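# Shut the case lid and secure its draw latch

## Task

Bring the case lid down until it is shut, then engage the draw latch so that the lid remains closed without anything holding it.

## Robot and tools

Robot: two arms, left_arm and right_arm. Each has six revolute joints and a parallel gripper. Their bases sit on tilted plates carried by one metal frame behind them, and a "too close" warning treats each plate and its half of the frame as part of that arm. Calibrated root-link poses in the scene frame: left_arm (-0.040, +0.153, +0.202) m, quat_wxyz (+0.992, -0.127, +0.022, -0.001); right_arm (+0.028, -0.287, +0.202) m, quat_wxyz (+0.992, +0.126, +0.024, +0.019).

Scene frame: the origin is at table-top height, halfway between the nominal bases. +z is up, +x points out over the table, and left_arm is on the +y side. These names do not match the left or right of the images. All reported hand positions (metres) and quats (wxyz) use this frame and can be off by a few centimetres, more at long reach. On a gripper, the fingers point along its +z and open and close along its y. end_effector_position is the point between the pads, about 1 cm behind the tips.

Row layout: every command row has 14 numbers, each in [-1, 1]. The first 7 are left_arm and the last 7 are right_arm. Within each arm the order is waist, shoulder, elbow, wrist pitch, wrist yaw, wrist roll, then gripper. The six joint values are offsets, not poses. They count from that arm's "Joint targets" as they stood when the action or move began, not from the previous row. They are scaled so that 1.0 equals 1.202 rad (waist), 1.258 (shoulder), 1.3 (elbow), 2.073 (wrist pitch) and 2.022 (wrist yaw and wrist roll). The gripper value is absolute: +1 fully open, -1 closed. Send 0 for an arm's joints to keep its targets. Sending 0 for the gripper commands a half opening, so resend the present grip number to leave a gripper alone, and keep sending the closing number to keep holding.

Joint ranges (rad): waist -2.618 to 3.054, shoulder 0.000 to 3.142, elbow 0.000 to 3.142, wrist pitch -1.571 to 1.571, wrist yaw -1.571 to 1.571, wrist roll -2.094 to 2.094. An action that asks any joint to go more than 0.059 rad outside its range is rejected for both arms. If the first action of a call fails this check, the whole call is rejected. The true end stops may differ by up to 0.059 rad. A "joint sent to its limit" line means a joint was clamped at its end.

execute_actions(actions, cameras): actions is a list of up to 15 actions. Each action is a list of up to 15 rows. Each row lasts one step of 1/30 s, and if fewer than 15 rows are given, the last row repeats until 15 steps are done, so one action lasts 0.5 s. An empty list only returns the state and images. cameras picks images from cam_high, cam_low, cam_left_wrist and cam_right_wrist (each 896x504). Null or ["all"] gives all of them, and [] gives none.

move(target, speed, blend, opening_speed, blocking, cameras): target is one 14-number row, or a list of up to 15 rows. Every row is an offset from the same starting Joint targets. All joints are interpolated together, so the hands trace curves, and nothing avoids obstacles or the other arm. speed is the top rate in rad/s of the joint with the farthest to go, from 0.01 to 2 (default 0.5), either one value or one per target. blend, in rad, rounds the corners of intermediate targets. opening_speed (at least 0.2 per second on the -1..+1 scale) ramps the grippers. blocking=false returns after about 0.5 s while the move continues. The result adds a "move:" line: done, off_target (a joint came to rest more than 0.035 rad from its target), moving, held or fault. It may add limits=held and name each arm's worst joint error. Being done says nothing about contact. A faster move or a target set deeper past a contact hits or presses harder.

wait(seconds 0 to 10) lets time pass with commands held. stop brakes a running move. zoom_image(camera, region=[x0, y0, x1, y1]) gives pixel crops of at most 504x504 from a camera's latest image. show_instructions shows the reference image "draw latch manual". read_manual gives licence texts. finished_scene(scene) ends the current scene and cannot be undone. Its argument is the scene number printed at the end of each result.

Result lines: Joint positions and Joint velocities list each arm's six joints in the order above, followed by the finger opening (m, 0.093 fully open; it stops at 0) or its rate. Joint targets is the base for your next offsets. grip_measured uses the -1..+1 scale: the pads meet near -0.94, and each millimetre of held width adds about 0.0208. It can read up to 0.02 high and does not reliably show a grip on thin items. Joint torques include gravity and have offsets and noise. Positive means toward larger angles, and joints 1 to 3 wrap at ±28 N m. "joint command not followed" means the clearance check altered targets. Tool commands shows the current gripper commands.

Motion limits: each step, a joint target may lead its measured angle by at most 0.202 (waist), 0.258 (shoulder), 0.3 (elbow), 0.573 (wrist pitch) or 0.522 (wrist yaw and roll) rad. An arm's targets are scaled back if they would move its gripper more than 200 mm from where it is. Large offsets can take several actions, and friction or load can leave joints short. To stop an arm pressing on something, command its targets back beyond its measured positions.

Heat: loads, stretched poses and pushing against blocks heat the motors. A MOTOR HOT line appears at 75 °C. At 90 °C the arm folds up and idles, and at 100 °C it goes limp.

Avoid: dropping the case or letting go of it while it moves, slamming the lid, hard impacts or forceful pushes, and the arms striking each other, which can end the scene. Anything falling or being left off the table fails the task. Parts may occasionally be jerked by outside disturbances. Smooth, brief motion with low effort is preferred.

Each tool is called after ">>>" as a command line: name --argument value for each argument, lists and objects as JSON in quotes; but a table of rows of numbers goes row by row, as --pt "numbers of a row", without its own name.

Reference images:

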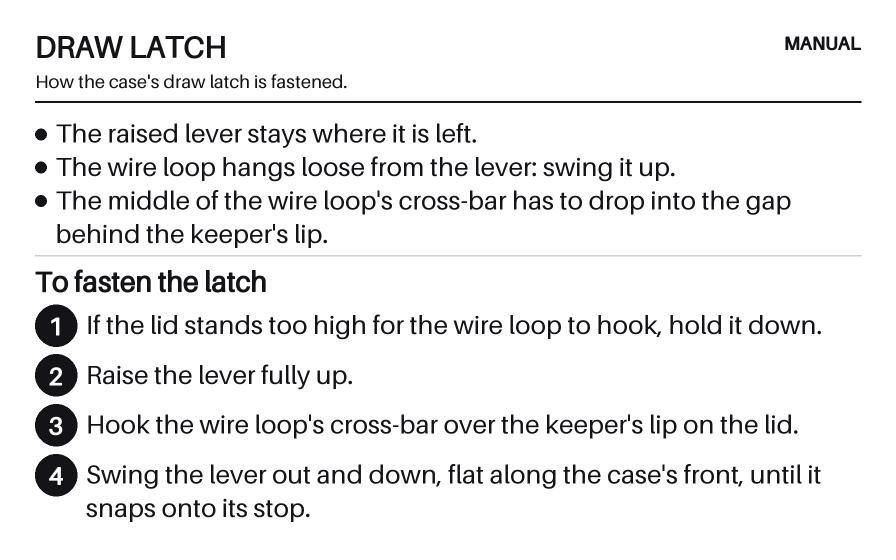

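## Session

>>> execute_actions --actions '[]'

Scene clock: 0.00 s.
left_arm: end_effector_position=(+0.2361, +0.2655, +0.2935) grip_measured=+1.000 end_effector_quat_wxyz=(+0.321, +0.247, +0.914, +0.031) | right_arm: end_effector_position=(+0.2080, -0.0133, +0.1824) grip_measured=+1.000 end_effector_quat_wxyz=(+0.216, -0.636, +0.733, +0.109)
Joint positions: left_arm=[0.395 1.007 0.681 -0.558 0.155 0.954 0.093] | right_arm=[0.968 1.905 0.689 -0.057 0.084 -0.472 0.093]
Joint velocities: within noise
Joint torques (N m): no reading
Heat: left arm: 35 °C; right arm: 32 °C.
Joint targets: left_arm=[0.394 1.001 0.694 -0.549 0.158 0.953] | right_arm=[0.968 1.898 0.696 -0.057 0.084 -0.472]
Tool commands: left_gripper/opening=+1.0 right_gripper/opening=+1.0
camera_calibration:
cam_left_wrist: T_world_to_cam=[[-0.425772, -0.883078, -0.197212, 0.392729], [-0.873153, 0.458154, -0.166431, 0.173393], [0.237325, 0.101335, -0.966131, 0.285361], [0, 0, 0, 1]] pos_world=[0.250888, 0.238452, 0.382005]
cam_right_wrist: T_world_to_cam=[[0.980909, -0.169294, 0.0956908, -0.221457], [-0.164024, -0.984596, -0.0605471, 0.0733124], [0.104467, 0.0436957, -0.993568, 0.2406], [0, 0, 0, 1]] pos_world=[0.204119, 0.0241786, 0.264683]

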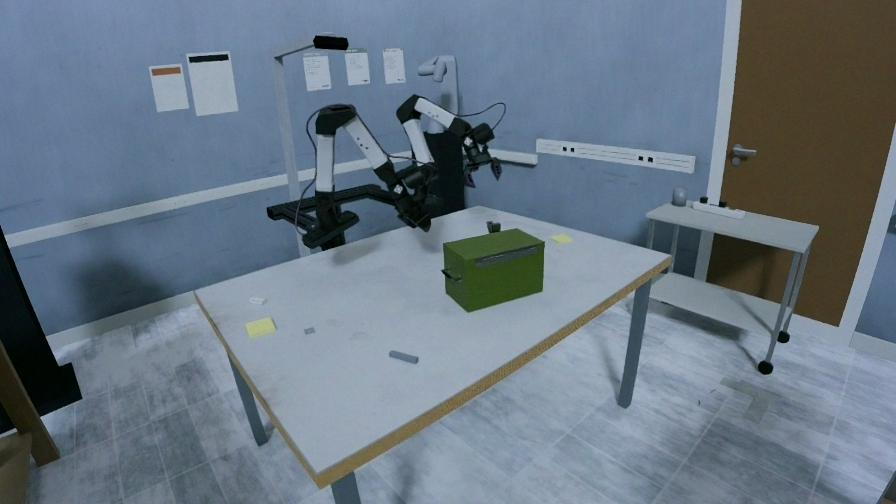

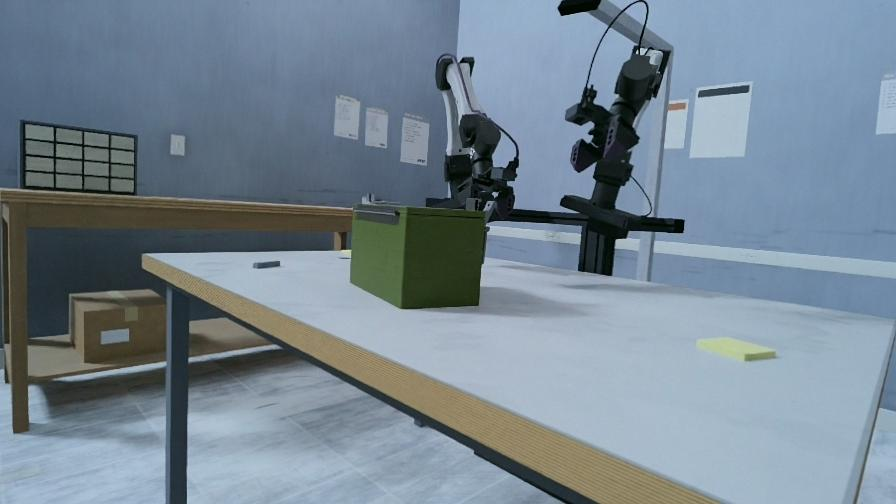

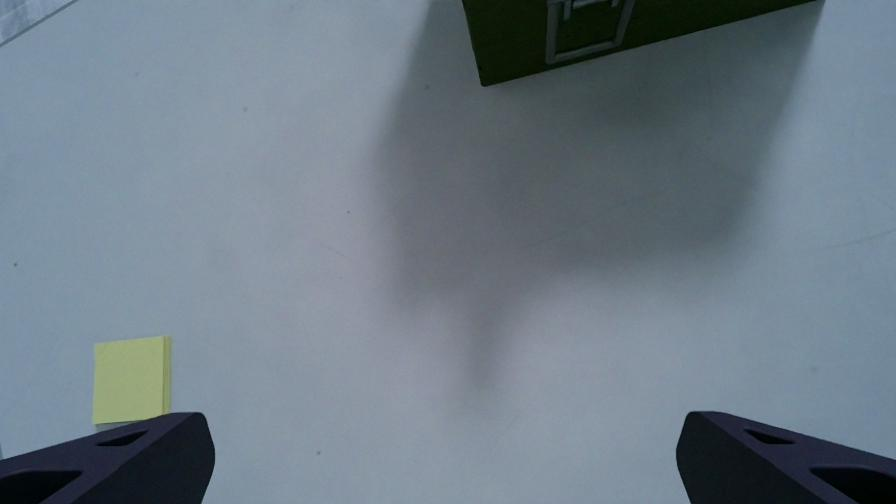

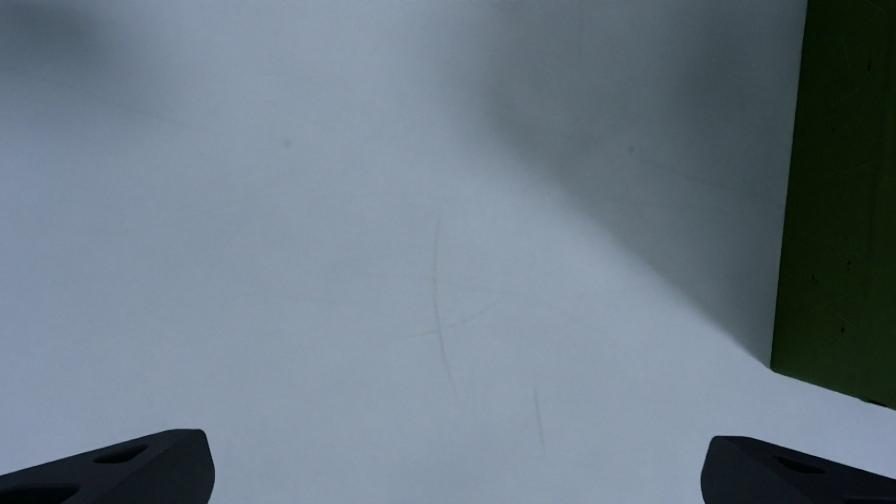

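>>> zoom_image --camera "cam_high" --region '[420, 200, 580, 320]'

>>> zoom_image --camera "cam_low" --region '[320, 180, 500, 320]'

>>> zoom_image --camera "cam_left_wrist" --region '[440, 0, 840, 120]'

Scaled by 3.150 from the camera's 896x504 image, which has a finer 1280x720 frame.

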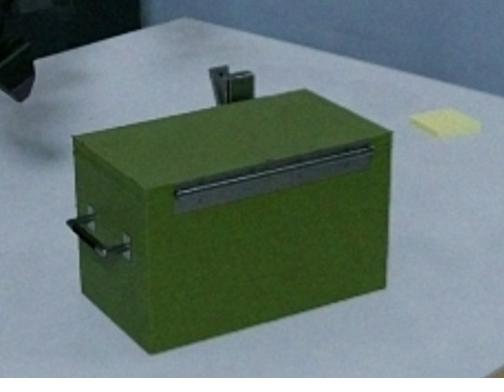

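Scaled by 2.800 from the camera's 896x504 image, which has a finer 1280x720 frame.

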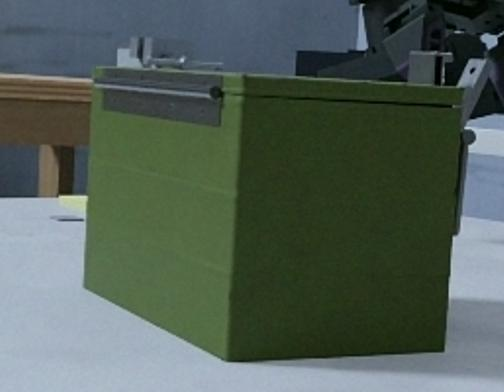

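Scaled by 1.260 from the camera's 896x504 image, which has a finer 1280x720 frame.

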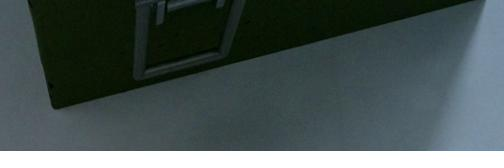

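>>> move --target '[-0.5743,0.3092,-0.1602,0.3227,-0.2726,-0.4861,-1,0,0,0,0,0,0,-1]' --speed 0.8 --cameras '["cam_left_wrist","cam_right_wrist"]'

Scene clock: 56.73 s.
left_arm: end_effector_position=(+0.2983, +0.1311, +0.2485) grip_measured=-0.982 end_effector_quat_wxyz=(+0.375, +0.006, +0.927, -0.002) | right_arm: end_effector_position=(+0.2080, -0.0133, +0.1824) grip_measured=-0.973 end_effector_quat_wxyz=(+0.216, -0.636, +0.733, +0.109)
Joint positions: left_arm=[-0.286 1.382 0.491 0.093 -0.377 -0.018 0] | right_arm=[0.968 1.905 0.689 -0.057 0.084 -0.472 0]
Joint velocities: within noise
Joint torques (N m): left_arm=[-2.63 -2.7 4.12 1.82 -0.15 -0.11] | right_arm=[1.28 -7.15 5.64 1.23 -0.17 -0.01]
Heat: left arm: 36 °C; right arm: 35 °C.
Joint targets: left_arm=[-0.296 1.390 0.486 0.120 -0.393 -0.030] | right_arm=[0.968 1.898 0.696 -0.057 0.084 -0.472]
move: done
camera_calibration:
cam_left_wrist: T_world_to_cam=[[-0.00675756, -0.999763, 0.0206967, 0.127826], [-0.951687, 0.000075756, -0.30707, 0.400246], [0.306996, -0.0217718, -0.951462, 0.232477], [0, 0, 0, 1]] pos_world=[0.310404, 0.132827, 0.341451]
cam_right_wrist: T_world_to_cam=[[0.980909, -0.169294, 0.0956908, -0.221457], [-0.164024, -0.984596, -0.0605471, 0.0733124], [0.104467, 0.0436957, -0.993568, 0.2406], [0, 0, 0, 1]] pos_world=[0.204119, 0.0241786, 0.264683]
Images, in order (width x height): cam_left_wrist 896x504, cam_right_wrist 896x504.

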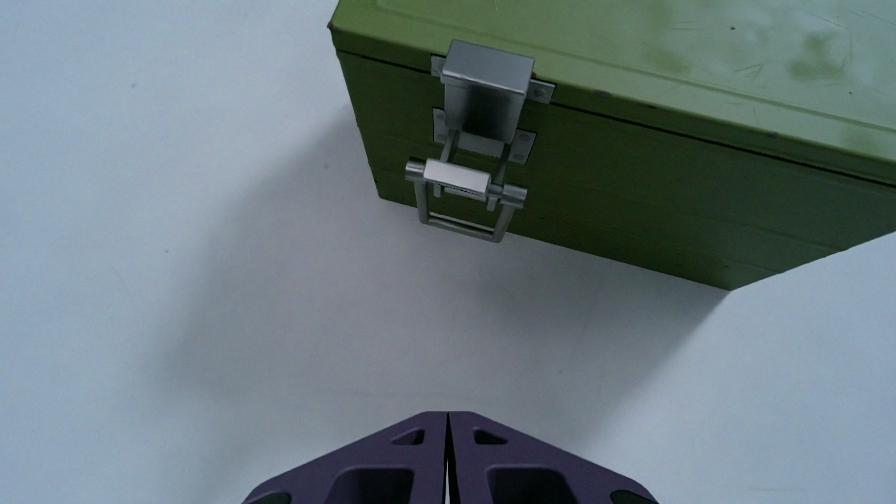

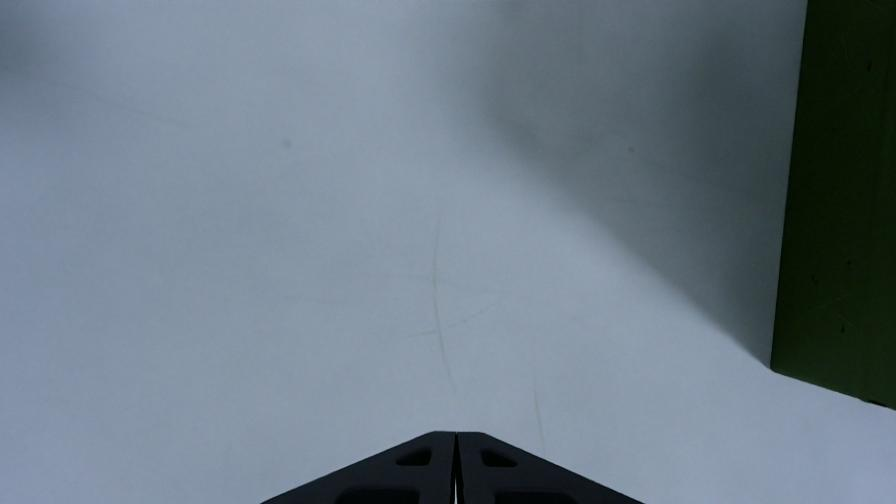

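>>> zoom_image --camera "cam_left_wrist" --region '[380, 20, 580, 260]'

Scaled by 2.100 from the camera's 896x504 image, which has a finer 1280x720 frame.

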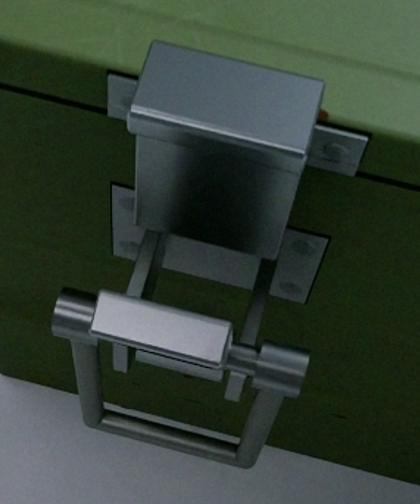

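>>> move --target '[0.122,0.5054,-0.0344,0.3889,0.0564,0.0099,-1,0,0,0,0,0,0,-1]' --speed 0.8 --cameras '["cam_left_wrist"]'

>>> zoom_image --camera "cam_left_wrist" --region '[300, 20, 600, 320]'

Scene clock: 70.87 s.
left_arm: end_effector_position=(+0.3382, +0.1292, +0.1490) grip_measured=-0.982 end_effector_quat_wxyz=(+0.415, -0.053, +0.908, -0.020) | right_arm: end_effector_position=(+0.2080, -0.0133, +0.1824) grip_measured=-0.973 end_effector_quat_wxyz=(+0.216, -0.636, +0.733, +0.109)
Joint positions: left_arm=[-0.159 2.017 0.445 0.898 -0.296 -0.018 0] | right_arm=[0.968 1.905 0.689 -0.057 0.084 -0.472 0]
Joint velocities: within noise
Joint torques (N m): left_arm=[-1.46 -5 1.59 1.92 0.28 0.11] | right_arm=[1.28 -7.13 5.82 1.27 -0.17 -0.02]
Heat: left arm: 38 °C; right arm: 35 °C.
Joint targets: left_arm=[-0.149 2.026 0.441 0.926 -0.279 -0.010] | right_arm=[0.968 1.898 0.696 -0.057 0.084 -0.472]
move: done
camera_calibration:
cam_left_wrist: T_world_to_cam=[[0.0837191, -0.991304, 0.101524, 0.0845148], [-0.915449, -0.116755, -0.385124, 0.422128], [0.393629, -0.0606983, -0.917263, 0.0961559], [0, 0, 0, 1]] pos_world=[0.341512, 0.138902, 0.242192]
Images, in order (width x height): cam_left_wrist 896x504.

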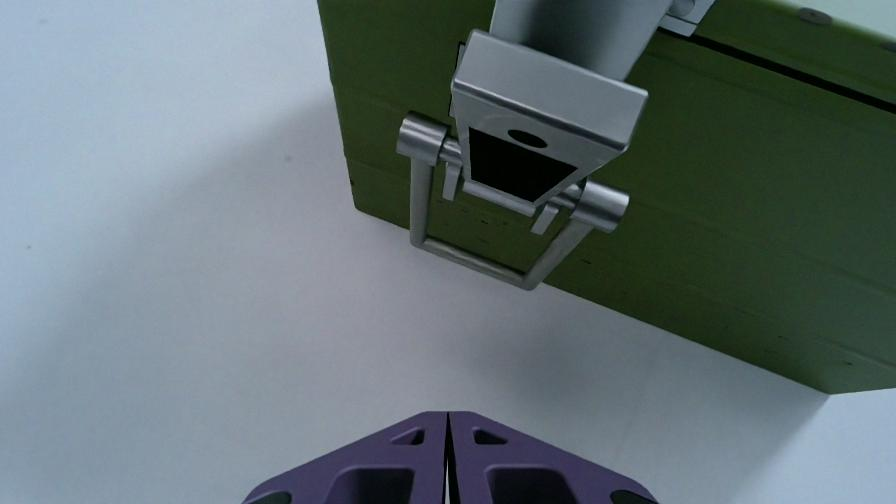

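Scaled by 1.680 from the camera's 896x504 image, which has a finer 1280x720 frame.

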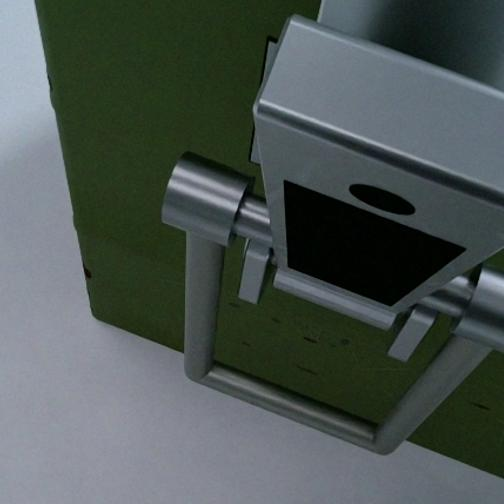

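>>> zoom_image --camera "cam_low" --region '[440, 180, 520, 280]'

This scene's latest camera images include none from cam_low. They are from: cam_left_wrist. cam_low's image comes with the result of a call that names it in "cameras".

>>> execute_actions --actions '[]'

>>> zoom_image --camera "cam_low" --region '[430, 180, 520, 280]'

Scene clock: 96.40 s.
left_arm: end_effector_position=(+0.3383, +0.1292, +0.1492) grip_measured=-0.982 end_effector_quat_wxyz=(+0.416, -0.053, +0.908, -0.020) | right_arm: end_effector_position=(+0.2080, -0.0133, +0.1824) grip_measured=-0.973 end_effector_quat_wxyz=(+0.216, -0.636, +0.733, +0.109)
Joint positions: left_arm=[-0.159 2.017 0.445 0.898 -0.295 -0.018 0] | right_arm=[0.968 1.905 0.689 -0.057 0.084 -0.472 0]
Joint velocities: within noise
Joint torques (N m): left_arm=[-1.46 -5.01 1.61 1.92 0.28 0.12] | right_arm=[1.28 -7.1 5.82 1.24 -0.18 0]
Heat: left arm: 40 °C; right arm: 35 °C.
Joint targets: left_arm=[-0.149 2.026 0.441 0.926 -0.279 -0.010] | right_arm=[0.968 1.898 0.696 -0.057 0.084 -0.472]
Tool commands: left_gripper/opening=-1.0 right_gripper/opening=-1.0
camera_calibration:
cam_left_wrist: T_world_to_cam=[[0.083549, -0.991275, 0.101952, 0.0844341], [-0.915165, -0.116812, -0.385781, 0.422297], [0.394324, -0.0610711, -0.91694, 0.0959979], [0, 0, 0, 1]] pos_world=[0.341563, 0.138889, 0.24233]
cam_right_wrist: T_world_to_cam=[[0.980909, -0.169294, 0.0956908, -0.221457], [-0.164024, -0.984596, -0.0605471, 0.0733124], [0.104467, 0.0436957, -0.993568, 0.2406], [0, 0, 0, 1]] pos_world=[0.204119, 0.0241786, 0.264683]

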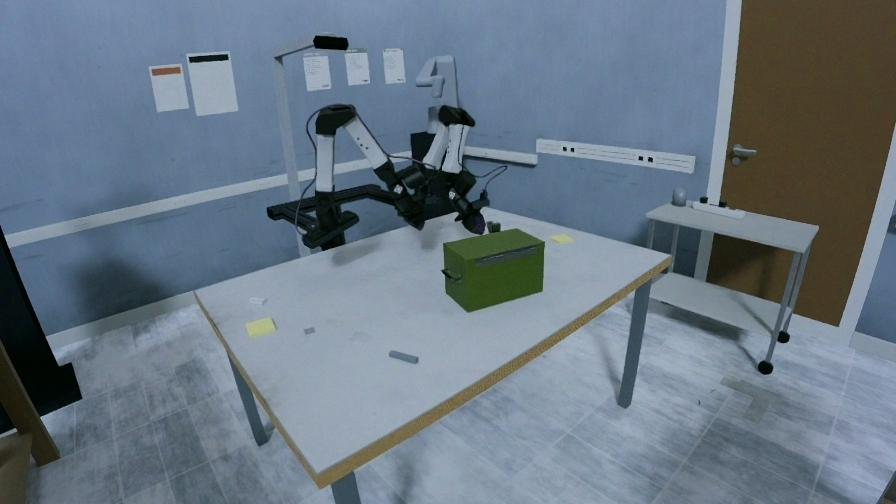

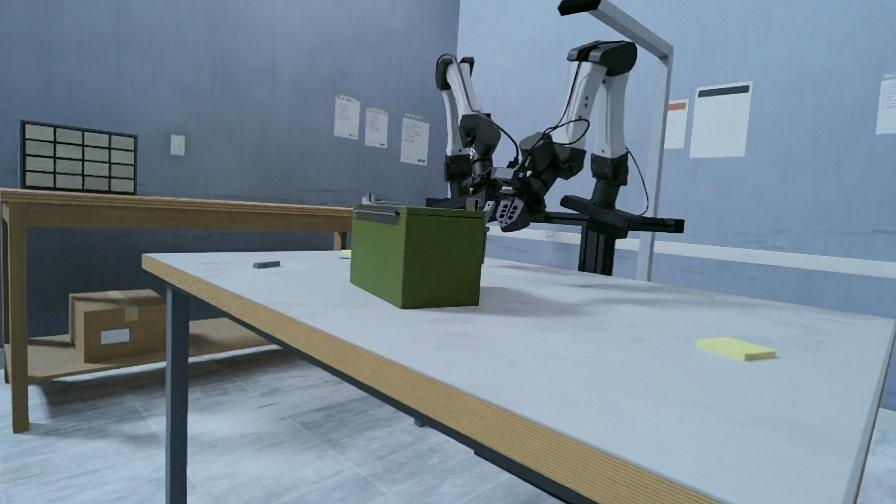

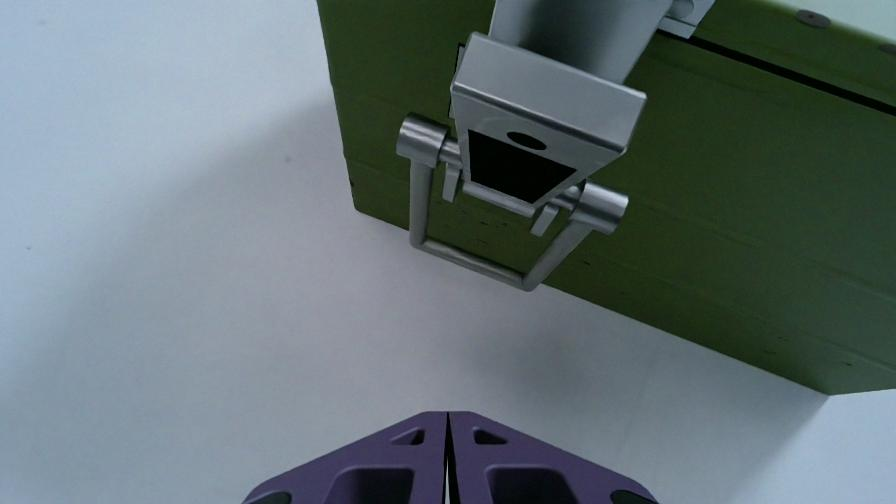

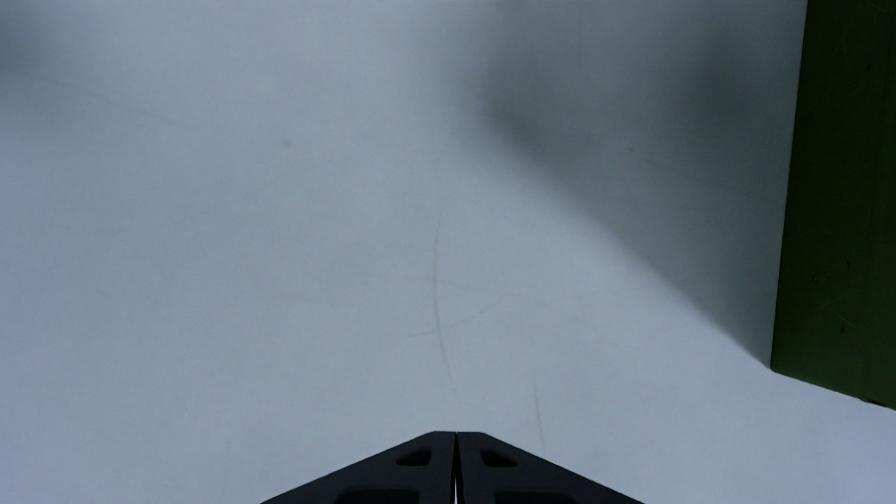

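Scaled by 5.040 from the camera's 896x504 image, which has a finer 1280x720 frame.

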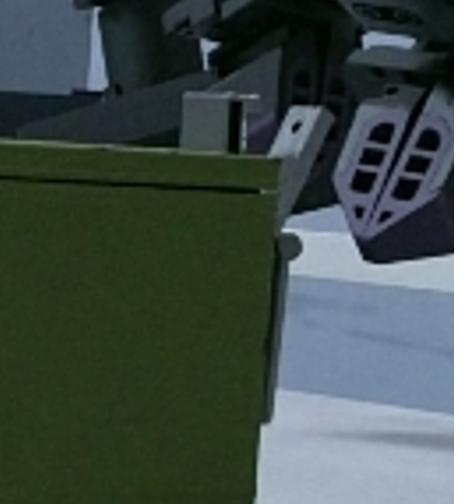

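>>> wait --seconds 0.1

Scene clock: 122.00 s.
left_arm: end_effector_position=(+0.3384, +0.1292, +0.1492) grip_measured=-0.982 end_effector_quat_wxyz=(+0.416, -0.053, +0.908, -0.020) | right_arm: end_effector_position=(+0.2080, -0.0133, +0.1824) grip_measured=-0.973 end_effector_quat_wxyz=(+0.216, -0.636, +0.733, +0.109)
Joint positions: left_arm=[-0.159 2.017 0.445 0.899 -0.295 -0.018 0] | right_arm=[0.968 1.905 0.689 -0.057 0.084 -0.472 0]
Joint velocities: within noise
Joint torques (N m): left_arm=[-1.5 -5.01 1.58 1.92 0.26 0.12] | right_arm=[1.18 -7.15 5.81 1.28 -0.16 -0.03]
Heat: left arm: 41 °C; right arm: 35 °C.
Joint targets: left_arm=[-0.149 2.026 0.441 0.926 -0.279 -0.010] | right_arm=[0.968 1.898 0.696 -0.057 0.084 -0.472]
Tool commands: left_gripper/opening=-1.0 right_gripper/opening=-1.0
wait: 0.10 s; at rest from the start
camera_calibration:
cam_left_wrist: T_world_to_cam=[[0.0836082, -0.99126, 0.102041, 0.0843956], [-0.915014, -0.116923, -0.386108, 0.422389], [0.394664, -0.0610871, -0.916793, 0.0959026], [0, 0, 0, 1]] pos_world=[0.341586, 0.138904, 0.242399]
cam_right_wrist: T_world_to_cam=[[0.980909, -0.169294, 0.0956908, -0.221457], [-0.164024, -0.984596, -0.0605471, 0.0733124], [0.104467, 0.0436957, -0.993568, 0.2406], [0, 0, 0, 1]] pos_world=[0.204119, 0.0241786, 0.264683]

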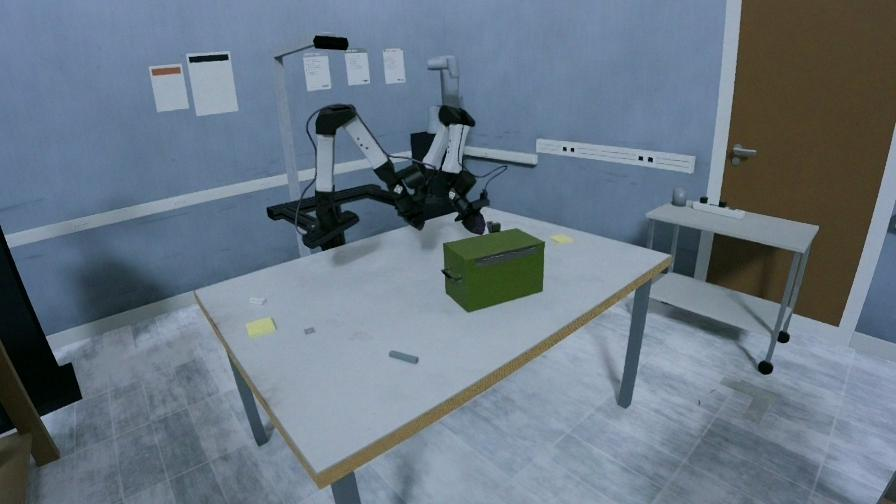

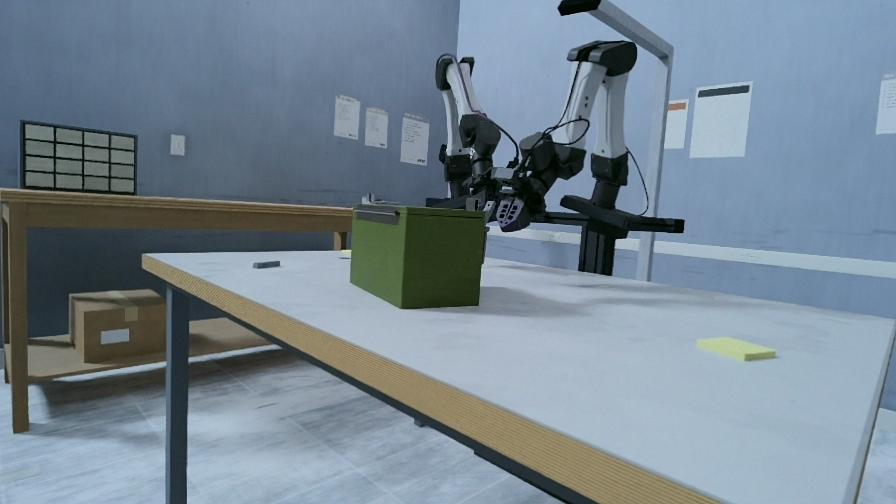

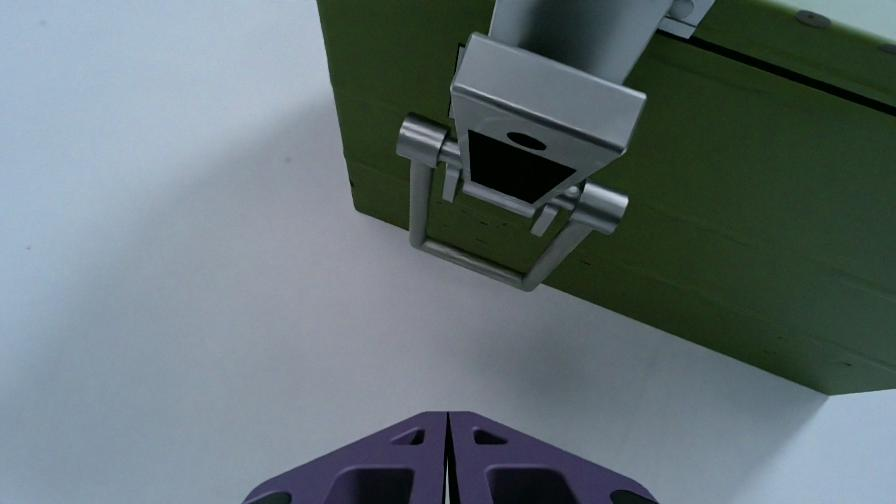

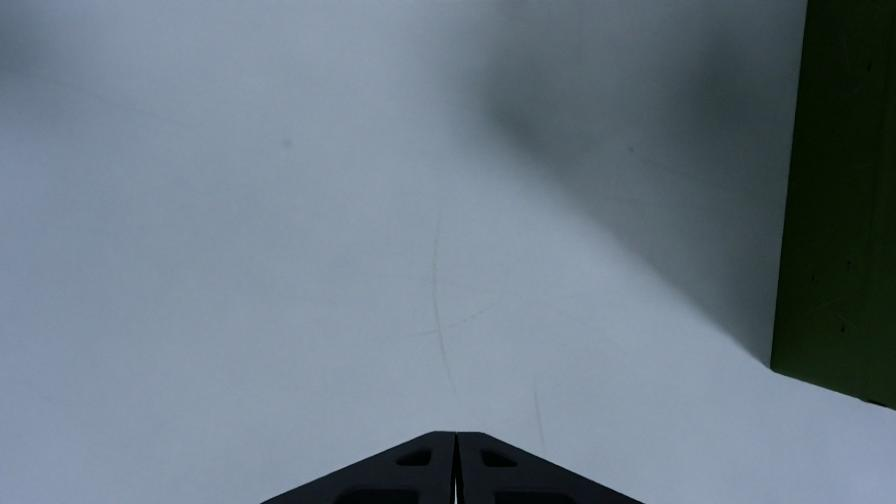

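>>> move --target '[-0.113, -0.475, -0.050, -0.27, -0.052, 0.014, -1, 0,0,0,0,0,0,-1]' --cameras '["cam_left_wrist"]'

>>> zoom_image --camera "cam_left_wrist" --region '[300, 0, 704, 404]'

Scene clock: 138.57 s.
left_arm: end_effector_position=(+0.3019, +0.1296, +0.2353) grip_measured=-0.982 end_effector_quat_wxyz=(+0.417, -0.004, +0.909, -0.006) | right_arm: end_effector_position=(+0.2080, -0.0133, +0.1824) grip_measured=-0.973 end_effector_quat_wxyz=(+0.216, -0.636, +0.733, +0.109)
Joint positions: left_arm=[-0.274 1.45 0.384 0.369 -0.368 0.007 0] | right_arm=[0.968 1.905 0.689 -0.057 0.084 -0.472 0]
Joint velocities: within noise
Joint torques (N m): left_arm=[-2.84 -5.42 3.43 1.63 -0.12 0.14] | right_arm=[1.22 -6.99 5.67 1.25 -0.12 0]
Heat: left arm: 41 °C; right arm: 35 °C.
Joint targets: left_arm=[-0.285 1.429 0.376 0.366 -0.384 0.019] | right_arm=[0.968 1.898 0.696 -0.057 0.084 -0.472]
move: done
camera_calibration:
cam_left_wrist: T_world_to_cam=[[0.00542356, -0.999355, 0.0354942, 0.119371], [-0.919627, -0.0189255, -0.392337, 0.412456], [0.392756, -0.0305135, -0.919136, 0.186425], [0, 0, 0, 1]] pos_world=[0.305439, 0.132789, 0.328935]
Images, in order (width x height): cam_left_wrist 896x504.

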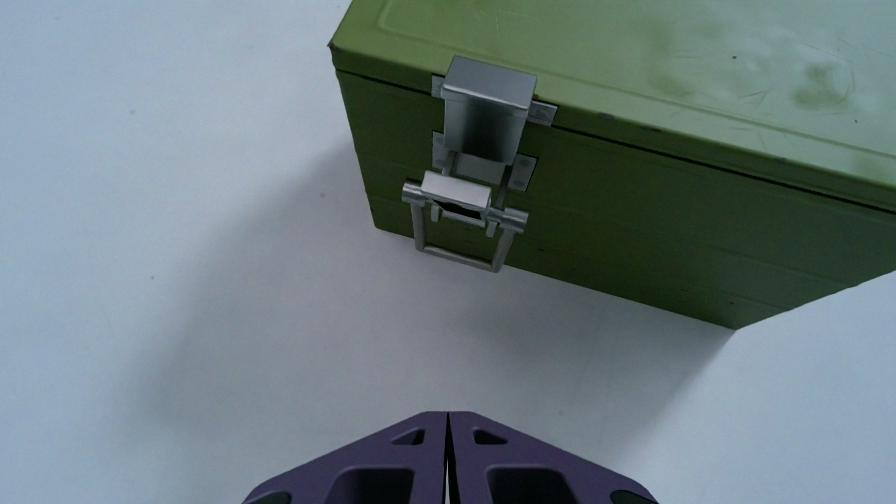

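Scaled by 1.248 from the camera's 896x504 image, which has a finer 1280x720 frame.

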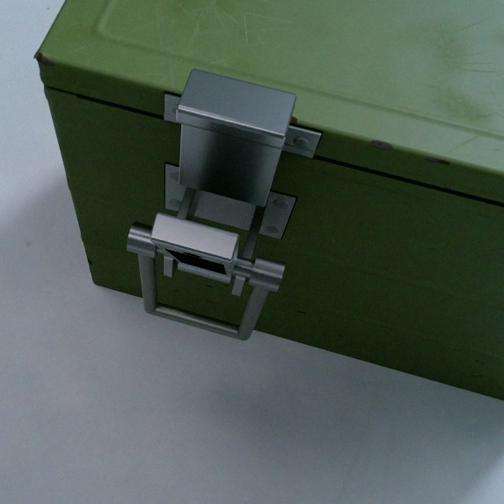

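>>> move --target '[0.6126, 0.2913, 0.4271, -0.3343, 0.5169, 0.6261, -1, 0,0,0,0,0,0,-1]' --cameras '["cam_left_wrist"]'

>>> zoom_image --camera "cam_left_wrist" --region '[196, 0, 700, 504]'

Scene clock: 173.07 s.
left_arm: end_effector_position=(+0.3254, +0.2176, +0.1970) grip_measured=-0.982 end_effector_quat_wxyz=(+0.384, +0.381, +0.822, -0.181) | right_arm: end_effector_position=(+0.2080, -0.0133, +0.1824) grip_measured=-0.973 end_effector_quat_wxyz=(+0.216, -0.636, +0.733, +0.109)
Joint positions: left_arm=[0.444 1.782 0.907 -0.316 0.64 1.272 0] | right_arm=[0.968 1.905 0.689 -0.057 0.084 -0.472 0]
Joint velocities: within noise
Joint torques (N m): left_arm=[-1.46 -5.63 5.35 0.57 0.89 0.15] | right_arm=[1.29 -7.01 5.63 1.26 -0.17 -0.06]
Heat: left arm: 38 °C; right arm: 35 °C.
Joint targets: left_arm=[0.451 1.795 0.931 -0.327 0.661 1.285] | right_arm=[0.968 1.898 0.696 -0.057 0.084 -0.472]
move: done
camera_calibration:
cam_left_wrist: T_world_to_cam=[[-0.762313, -0.646715, 0.0252508, 0.383682], [-0.598848, 0.690018, -0.406517, 0.164785], [0.245478, -0.325015, -0.913294, 0.255501], [0, 0, 0, 1]] pos_world=[0.328447, 0.217471, 0.290647]
Images, in order (width x height): cam_left_wrist 896x504.

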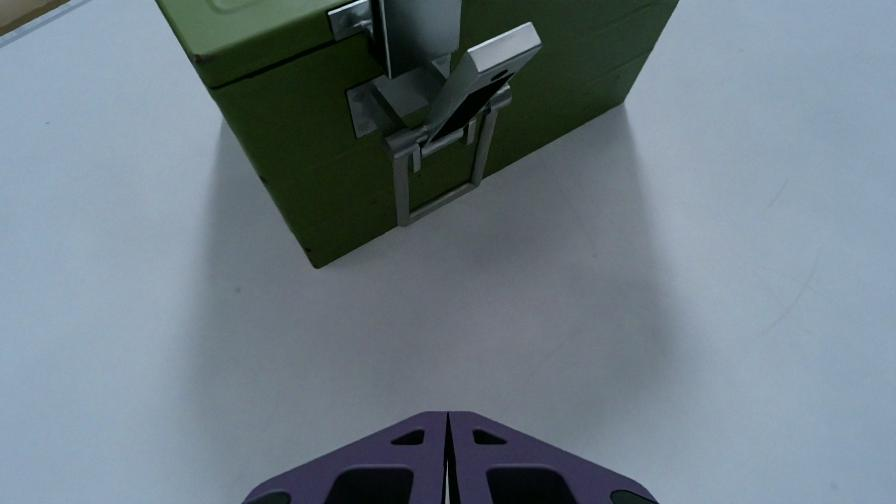

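Scaled by 1.000.

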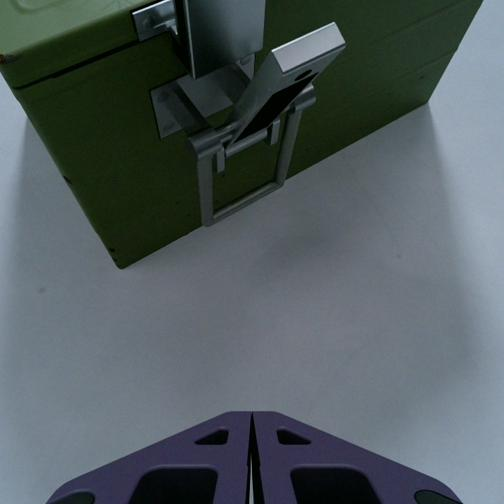

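>>> wait --seconds 0.1 --cameras '["cam_low","cam_high"]'

>>> zoom_image --camera "cam_low" --region '[440, 180, 520, 260]'

>>> zoom_image --camera "cam_high" --region '[420, 190, 580, 320]'

Scene clock: 200.73 s.
left_arm: end_effector_position=(+0.3252, +0.2175, +0.1970) grip_measured=-0.982 end_effector_quat_wxyz=(+0.384, +0.381, +0.821, -0.181) | right_arm: end_effector_position=(+0.2080, -0.0133, +0.1824) grip_measured=-0.973 end_effector_quat_wxyz=(+0.216, -0.636, +0.733, +0.109)
Joint positions: left_arm=[0.444 1.782 0.907 -0.317 0.64 1.273 0] | right_arm=[0.968 1.905 0.689 -0.057 0.084 -0.472 0]
Joint velocities: within noise
Joint torques (N m): left_arm=[-1.47 -5.63 5.37 0.6 0.88 0.14] | right_arm=[1.16 -7.08 5.67 1.28 -0.15 -0.04]
Heat: left arm: 36 °C; right arm: 35 °C.
Joint targets: left_arm=[0.451 1.795 0.931 -0.326 0.661 1.285] | right_arm=[0.968 1.898 0.696 -0.057 0.084 -0.472]
Tool commands: left_gripper/opening=-1.0 right_gripper/opening=-1.0
wait: 0.10 s; at rest from the start
Images, in order (width x height): cam_high 896x504, cam_low 896x504.

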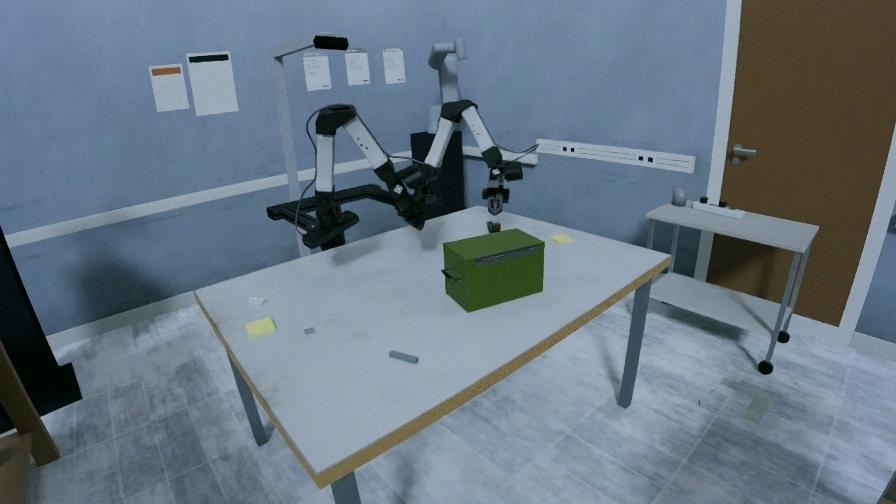

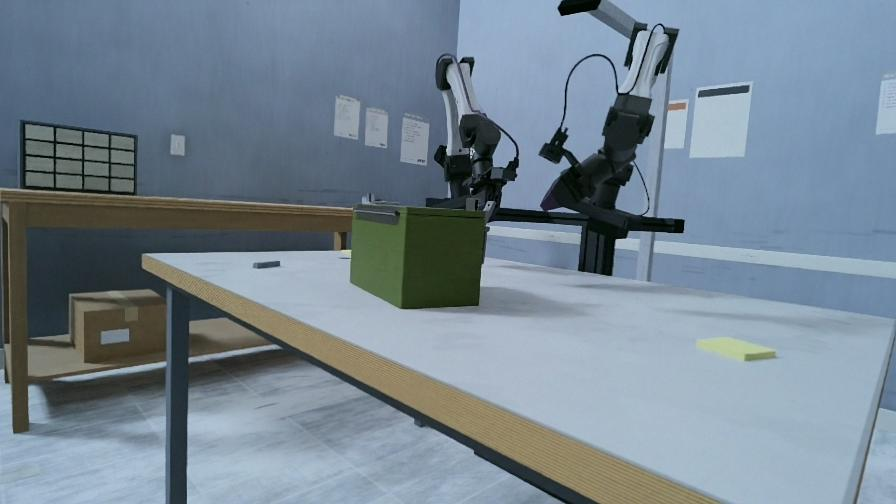

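Scaled by 6.300 from the camera's 896x504 image, which has a finer 1280x720 frame.

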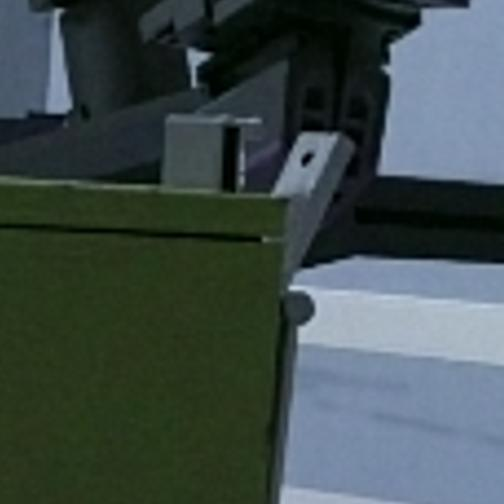

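Scaled by 3.150 from the camera's 896x504 image, which has a finer 1280x720 frame.

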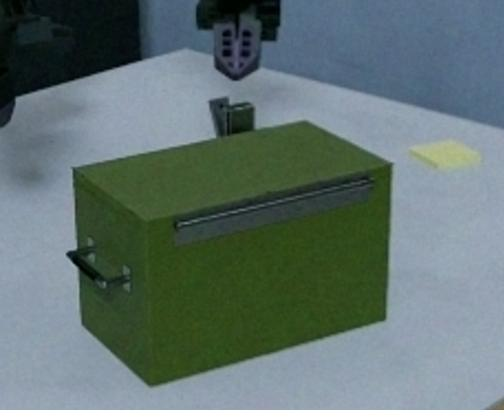

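>>> move --pt "0 0 0 0 0 0 -1 -0.3232 0.2346 0.7035 -0.2737 0.0094 0.2334 -1" --pt "0 0 0 0 0 0 -1 -0.3256 0.3390 0.6835 -0.1977 0.0094 0.2334 -1" --blend 0.05 --speed 0.7

>>> zoom_image --camera "cam_right_wrist" --region '[196, 0, 700, 504]'

Scene clock: 244.27 s.
left_arm: end_effector_position=(+0.3252, +0.2174, +0.1970) grip_measured=-0.982 end_effector_quat_wxyz=(+0.384, +0.381, +0.821, -0.181) | right_arm: end_effector_position=(+0.4460, -0.0028, +0.2071) grip_measured=-0.973 end_effector_quat_wxyz=(+0.188, -0.272, +0.934, +0.133)
Joint positions: left_arm=[0.444 1.782 0.907 -0.317 0.64 1.274 0] | right_arm=[0.582 2.325 1.582 -0.483 0.094 -0.009 0]
Joint velocities: within noise
Joint torques (N m): left_arm=[-1.47 -5.6 5.37 0.6 0.86 0.14] | right_arm=[2.28 -11.56 6.39 1.28 -0.1 0.13]
Heat: left arm: 34 °C; right arm: 35 °C.
Joint targets: left_arm=[0.451 1.795 0.931 -0.327 0.661 1.285] | right_arm=[0.576 2.324 1.584 -0.466 0.103 0.000]
move: done
camera_calibration:
cam_left_wrist: T_world_to_cam=[[-0.76305, -0.645832, 0.0256032, 0.383393], [-0.598049, 0.690463, -0.406938, 0.164555], [0.245135, -0.325826, -0.913097, 0.255769], [0, 0, 0, 1]] pos_world=[0.328262, 0.217324, 0.290689]
cam_right_wrist: T_world_to_cam=[[0.554069, -0.815957, -0.16499, -0.21297], [-0.829482, -0.557908, -0.0264301, 0.415124], [-0.0704836, 0.151501, -0.985941, 0.31657], [0, 0, 0, 1]] pos_world=[0.484651, 0.00986628, 0.287953]

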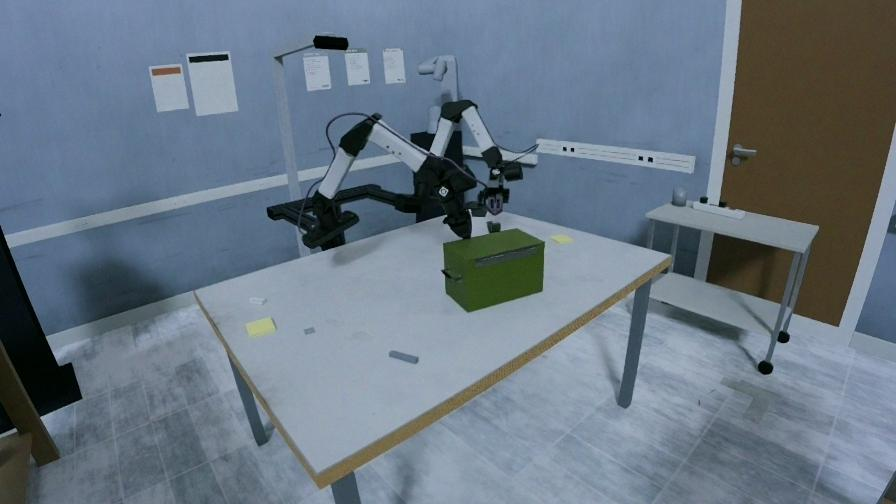

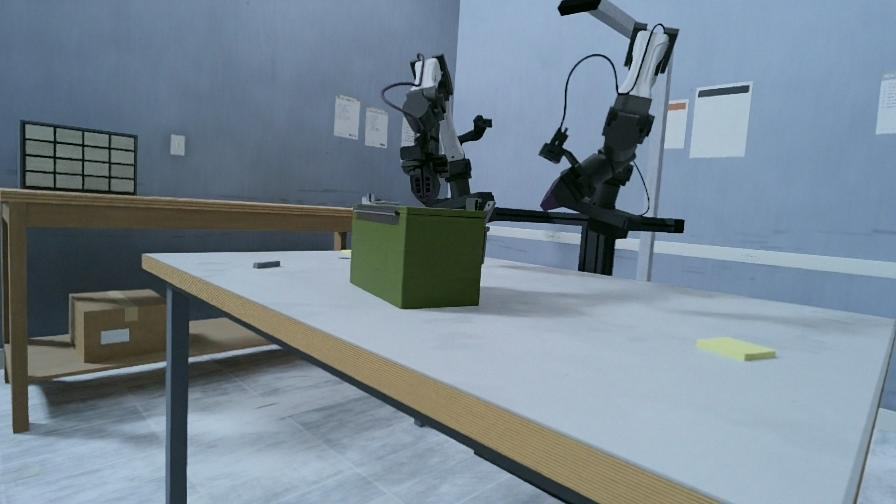

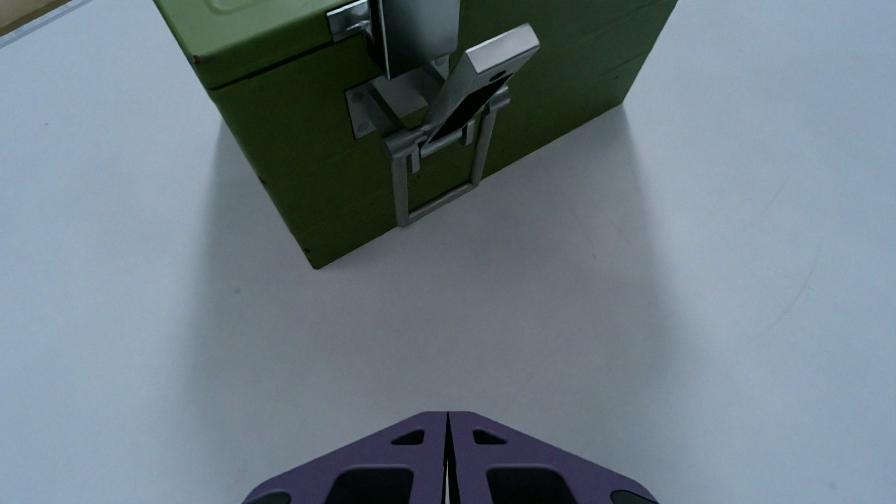

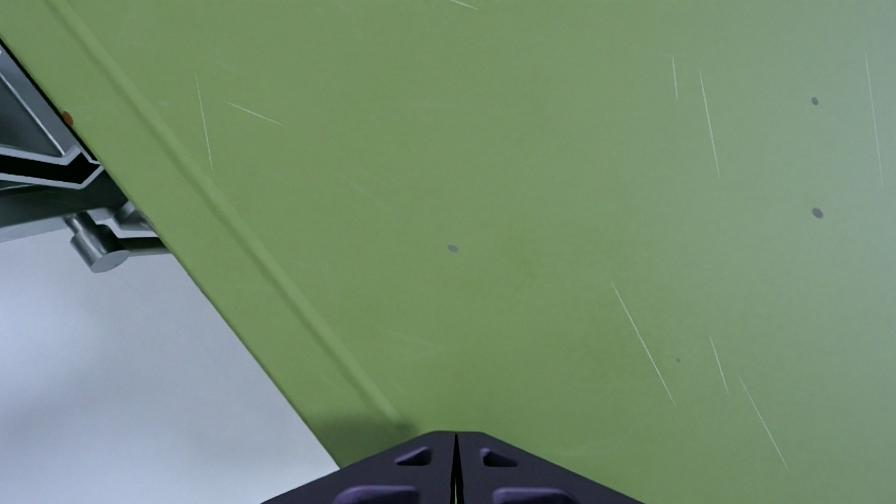

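Scaled by 1.000.

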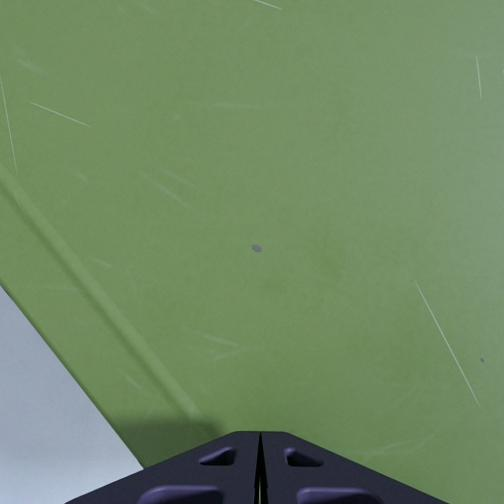

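>>> zoom_image --camera "cam_right_wrist" --region '[0, 20, 240, 300]'

Scaled by 1.800 from the camera's 896x504 image, which has a finer 1280x720 frame.

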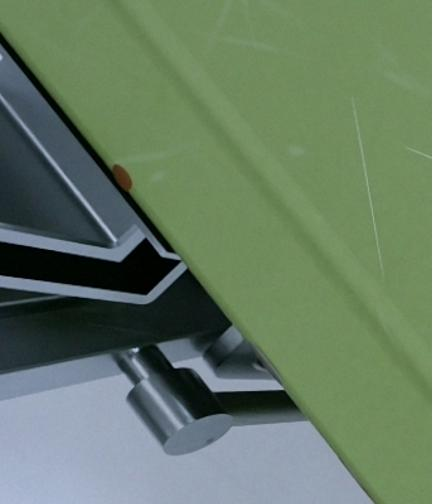

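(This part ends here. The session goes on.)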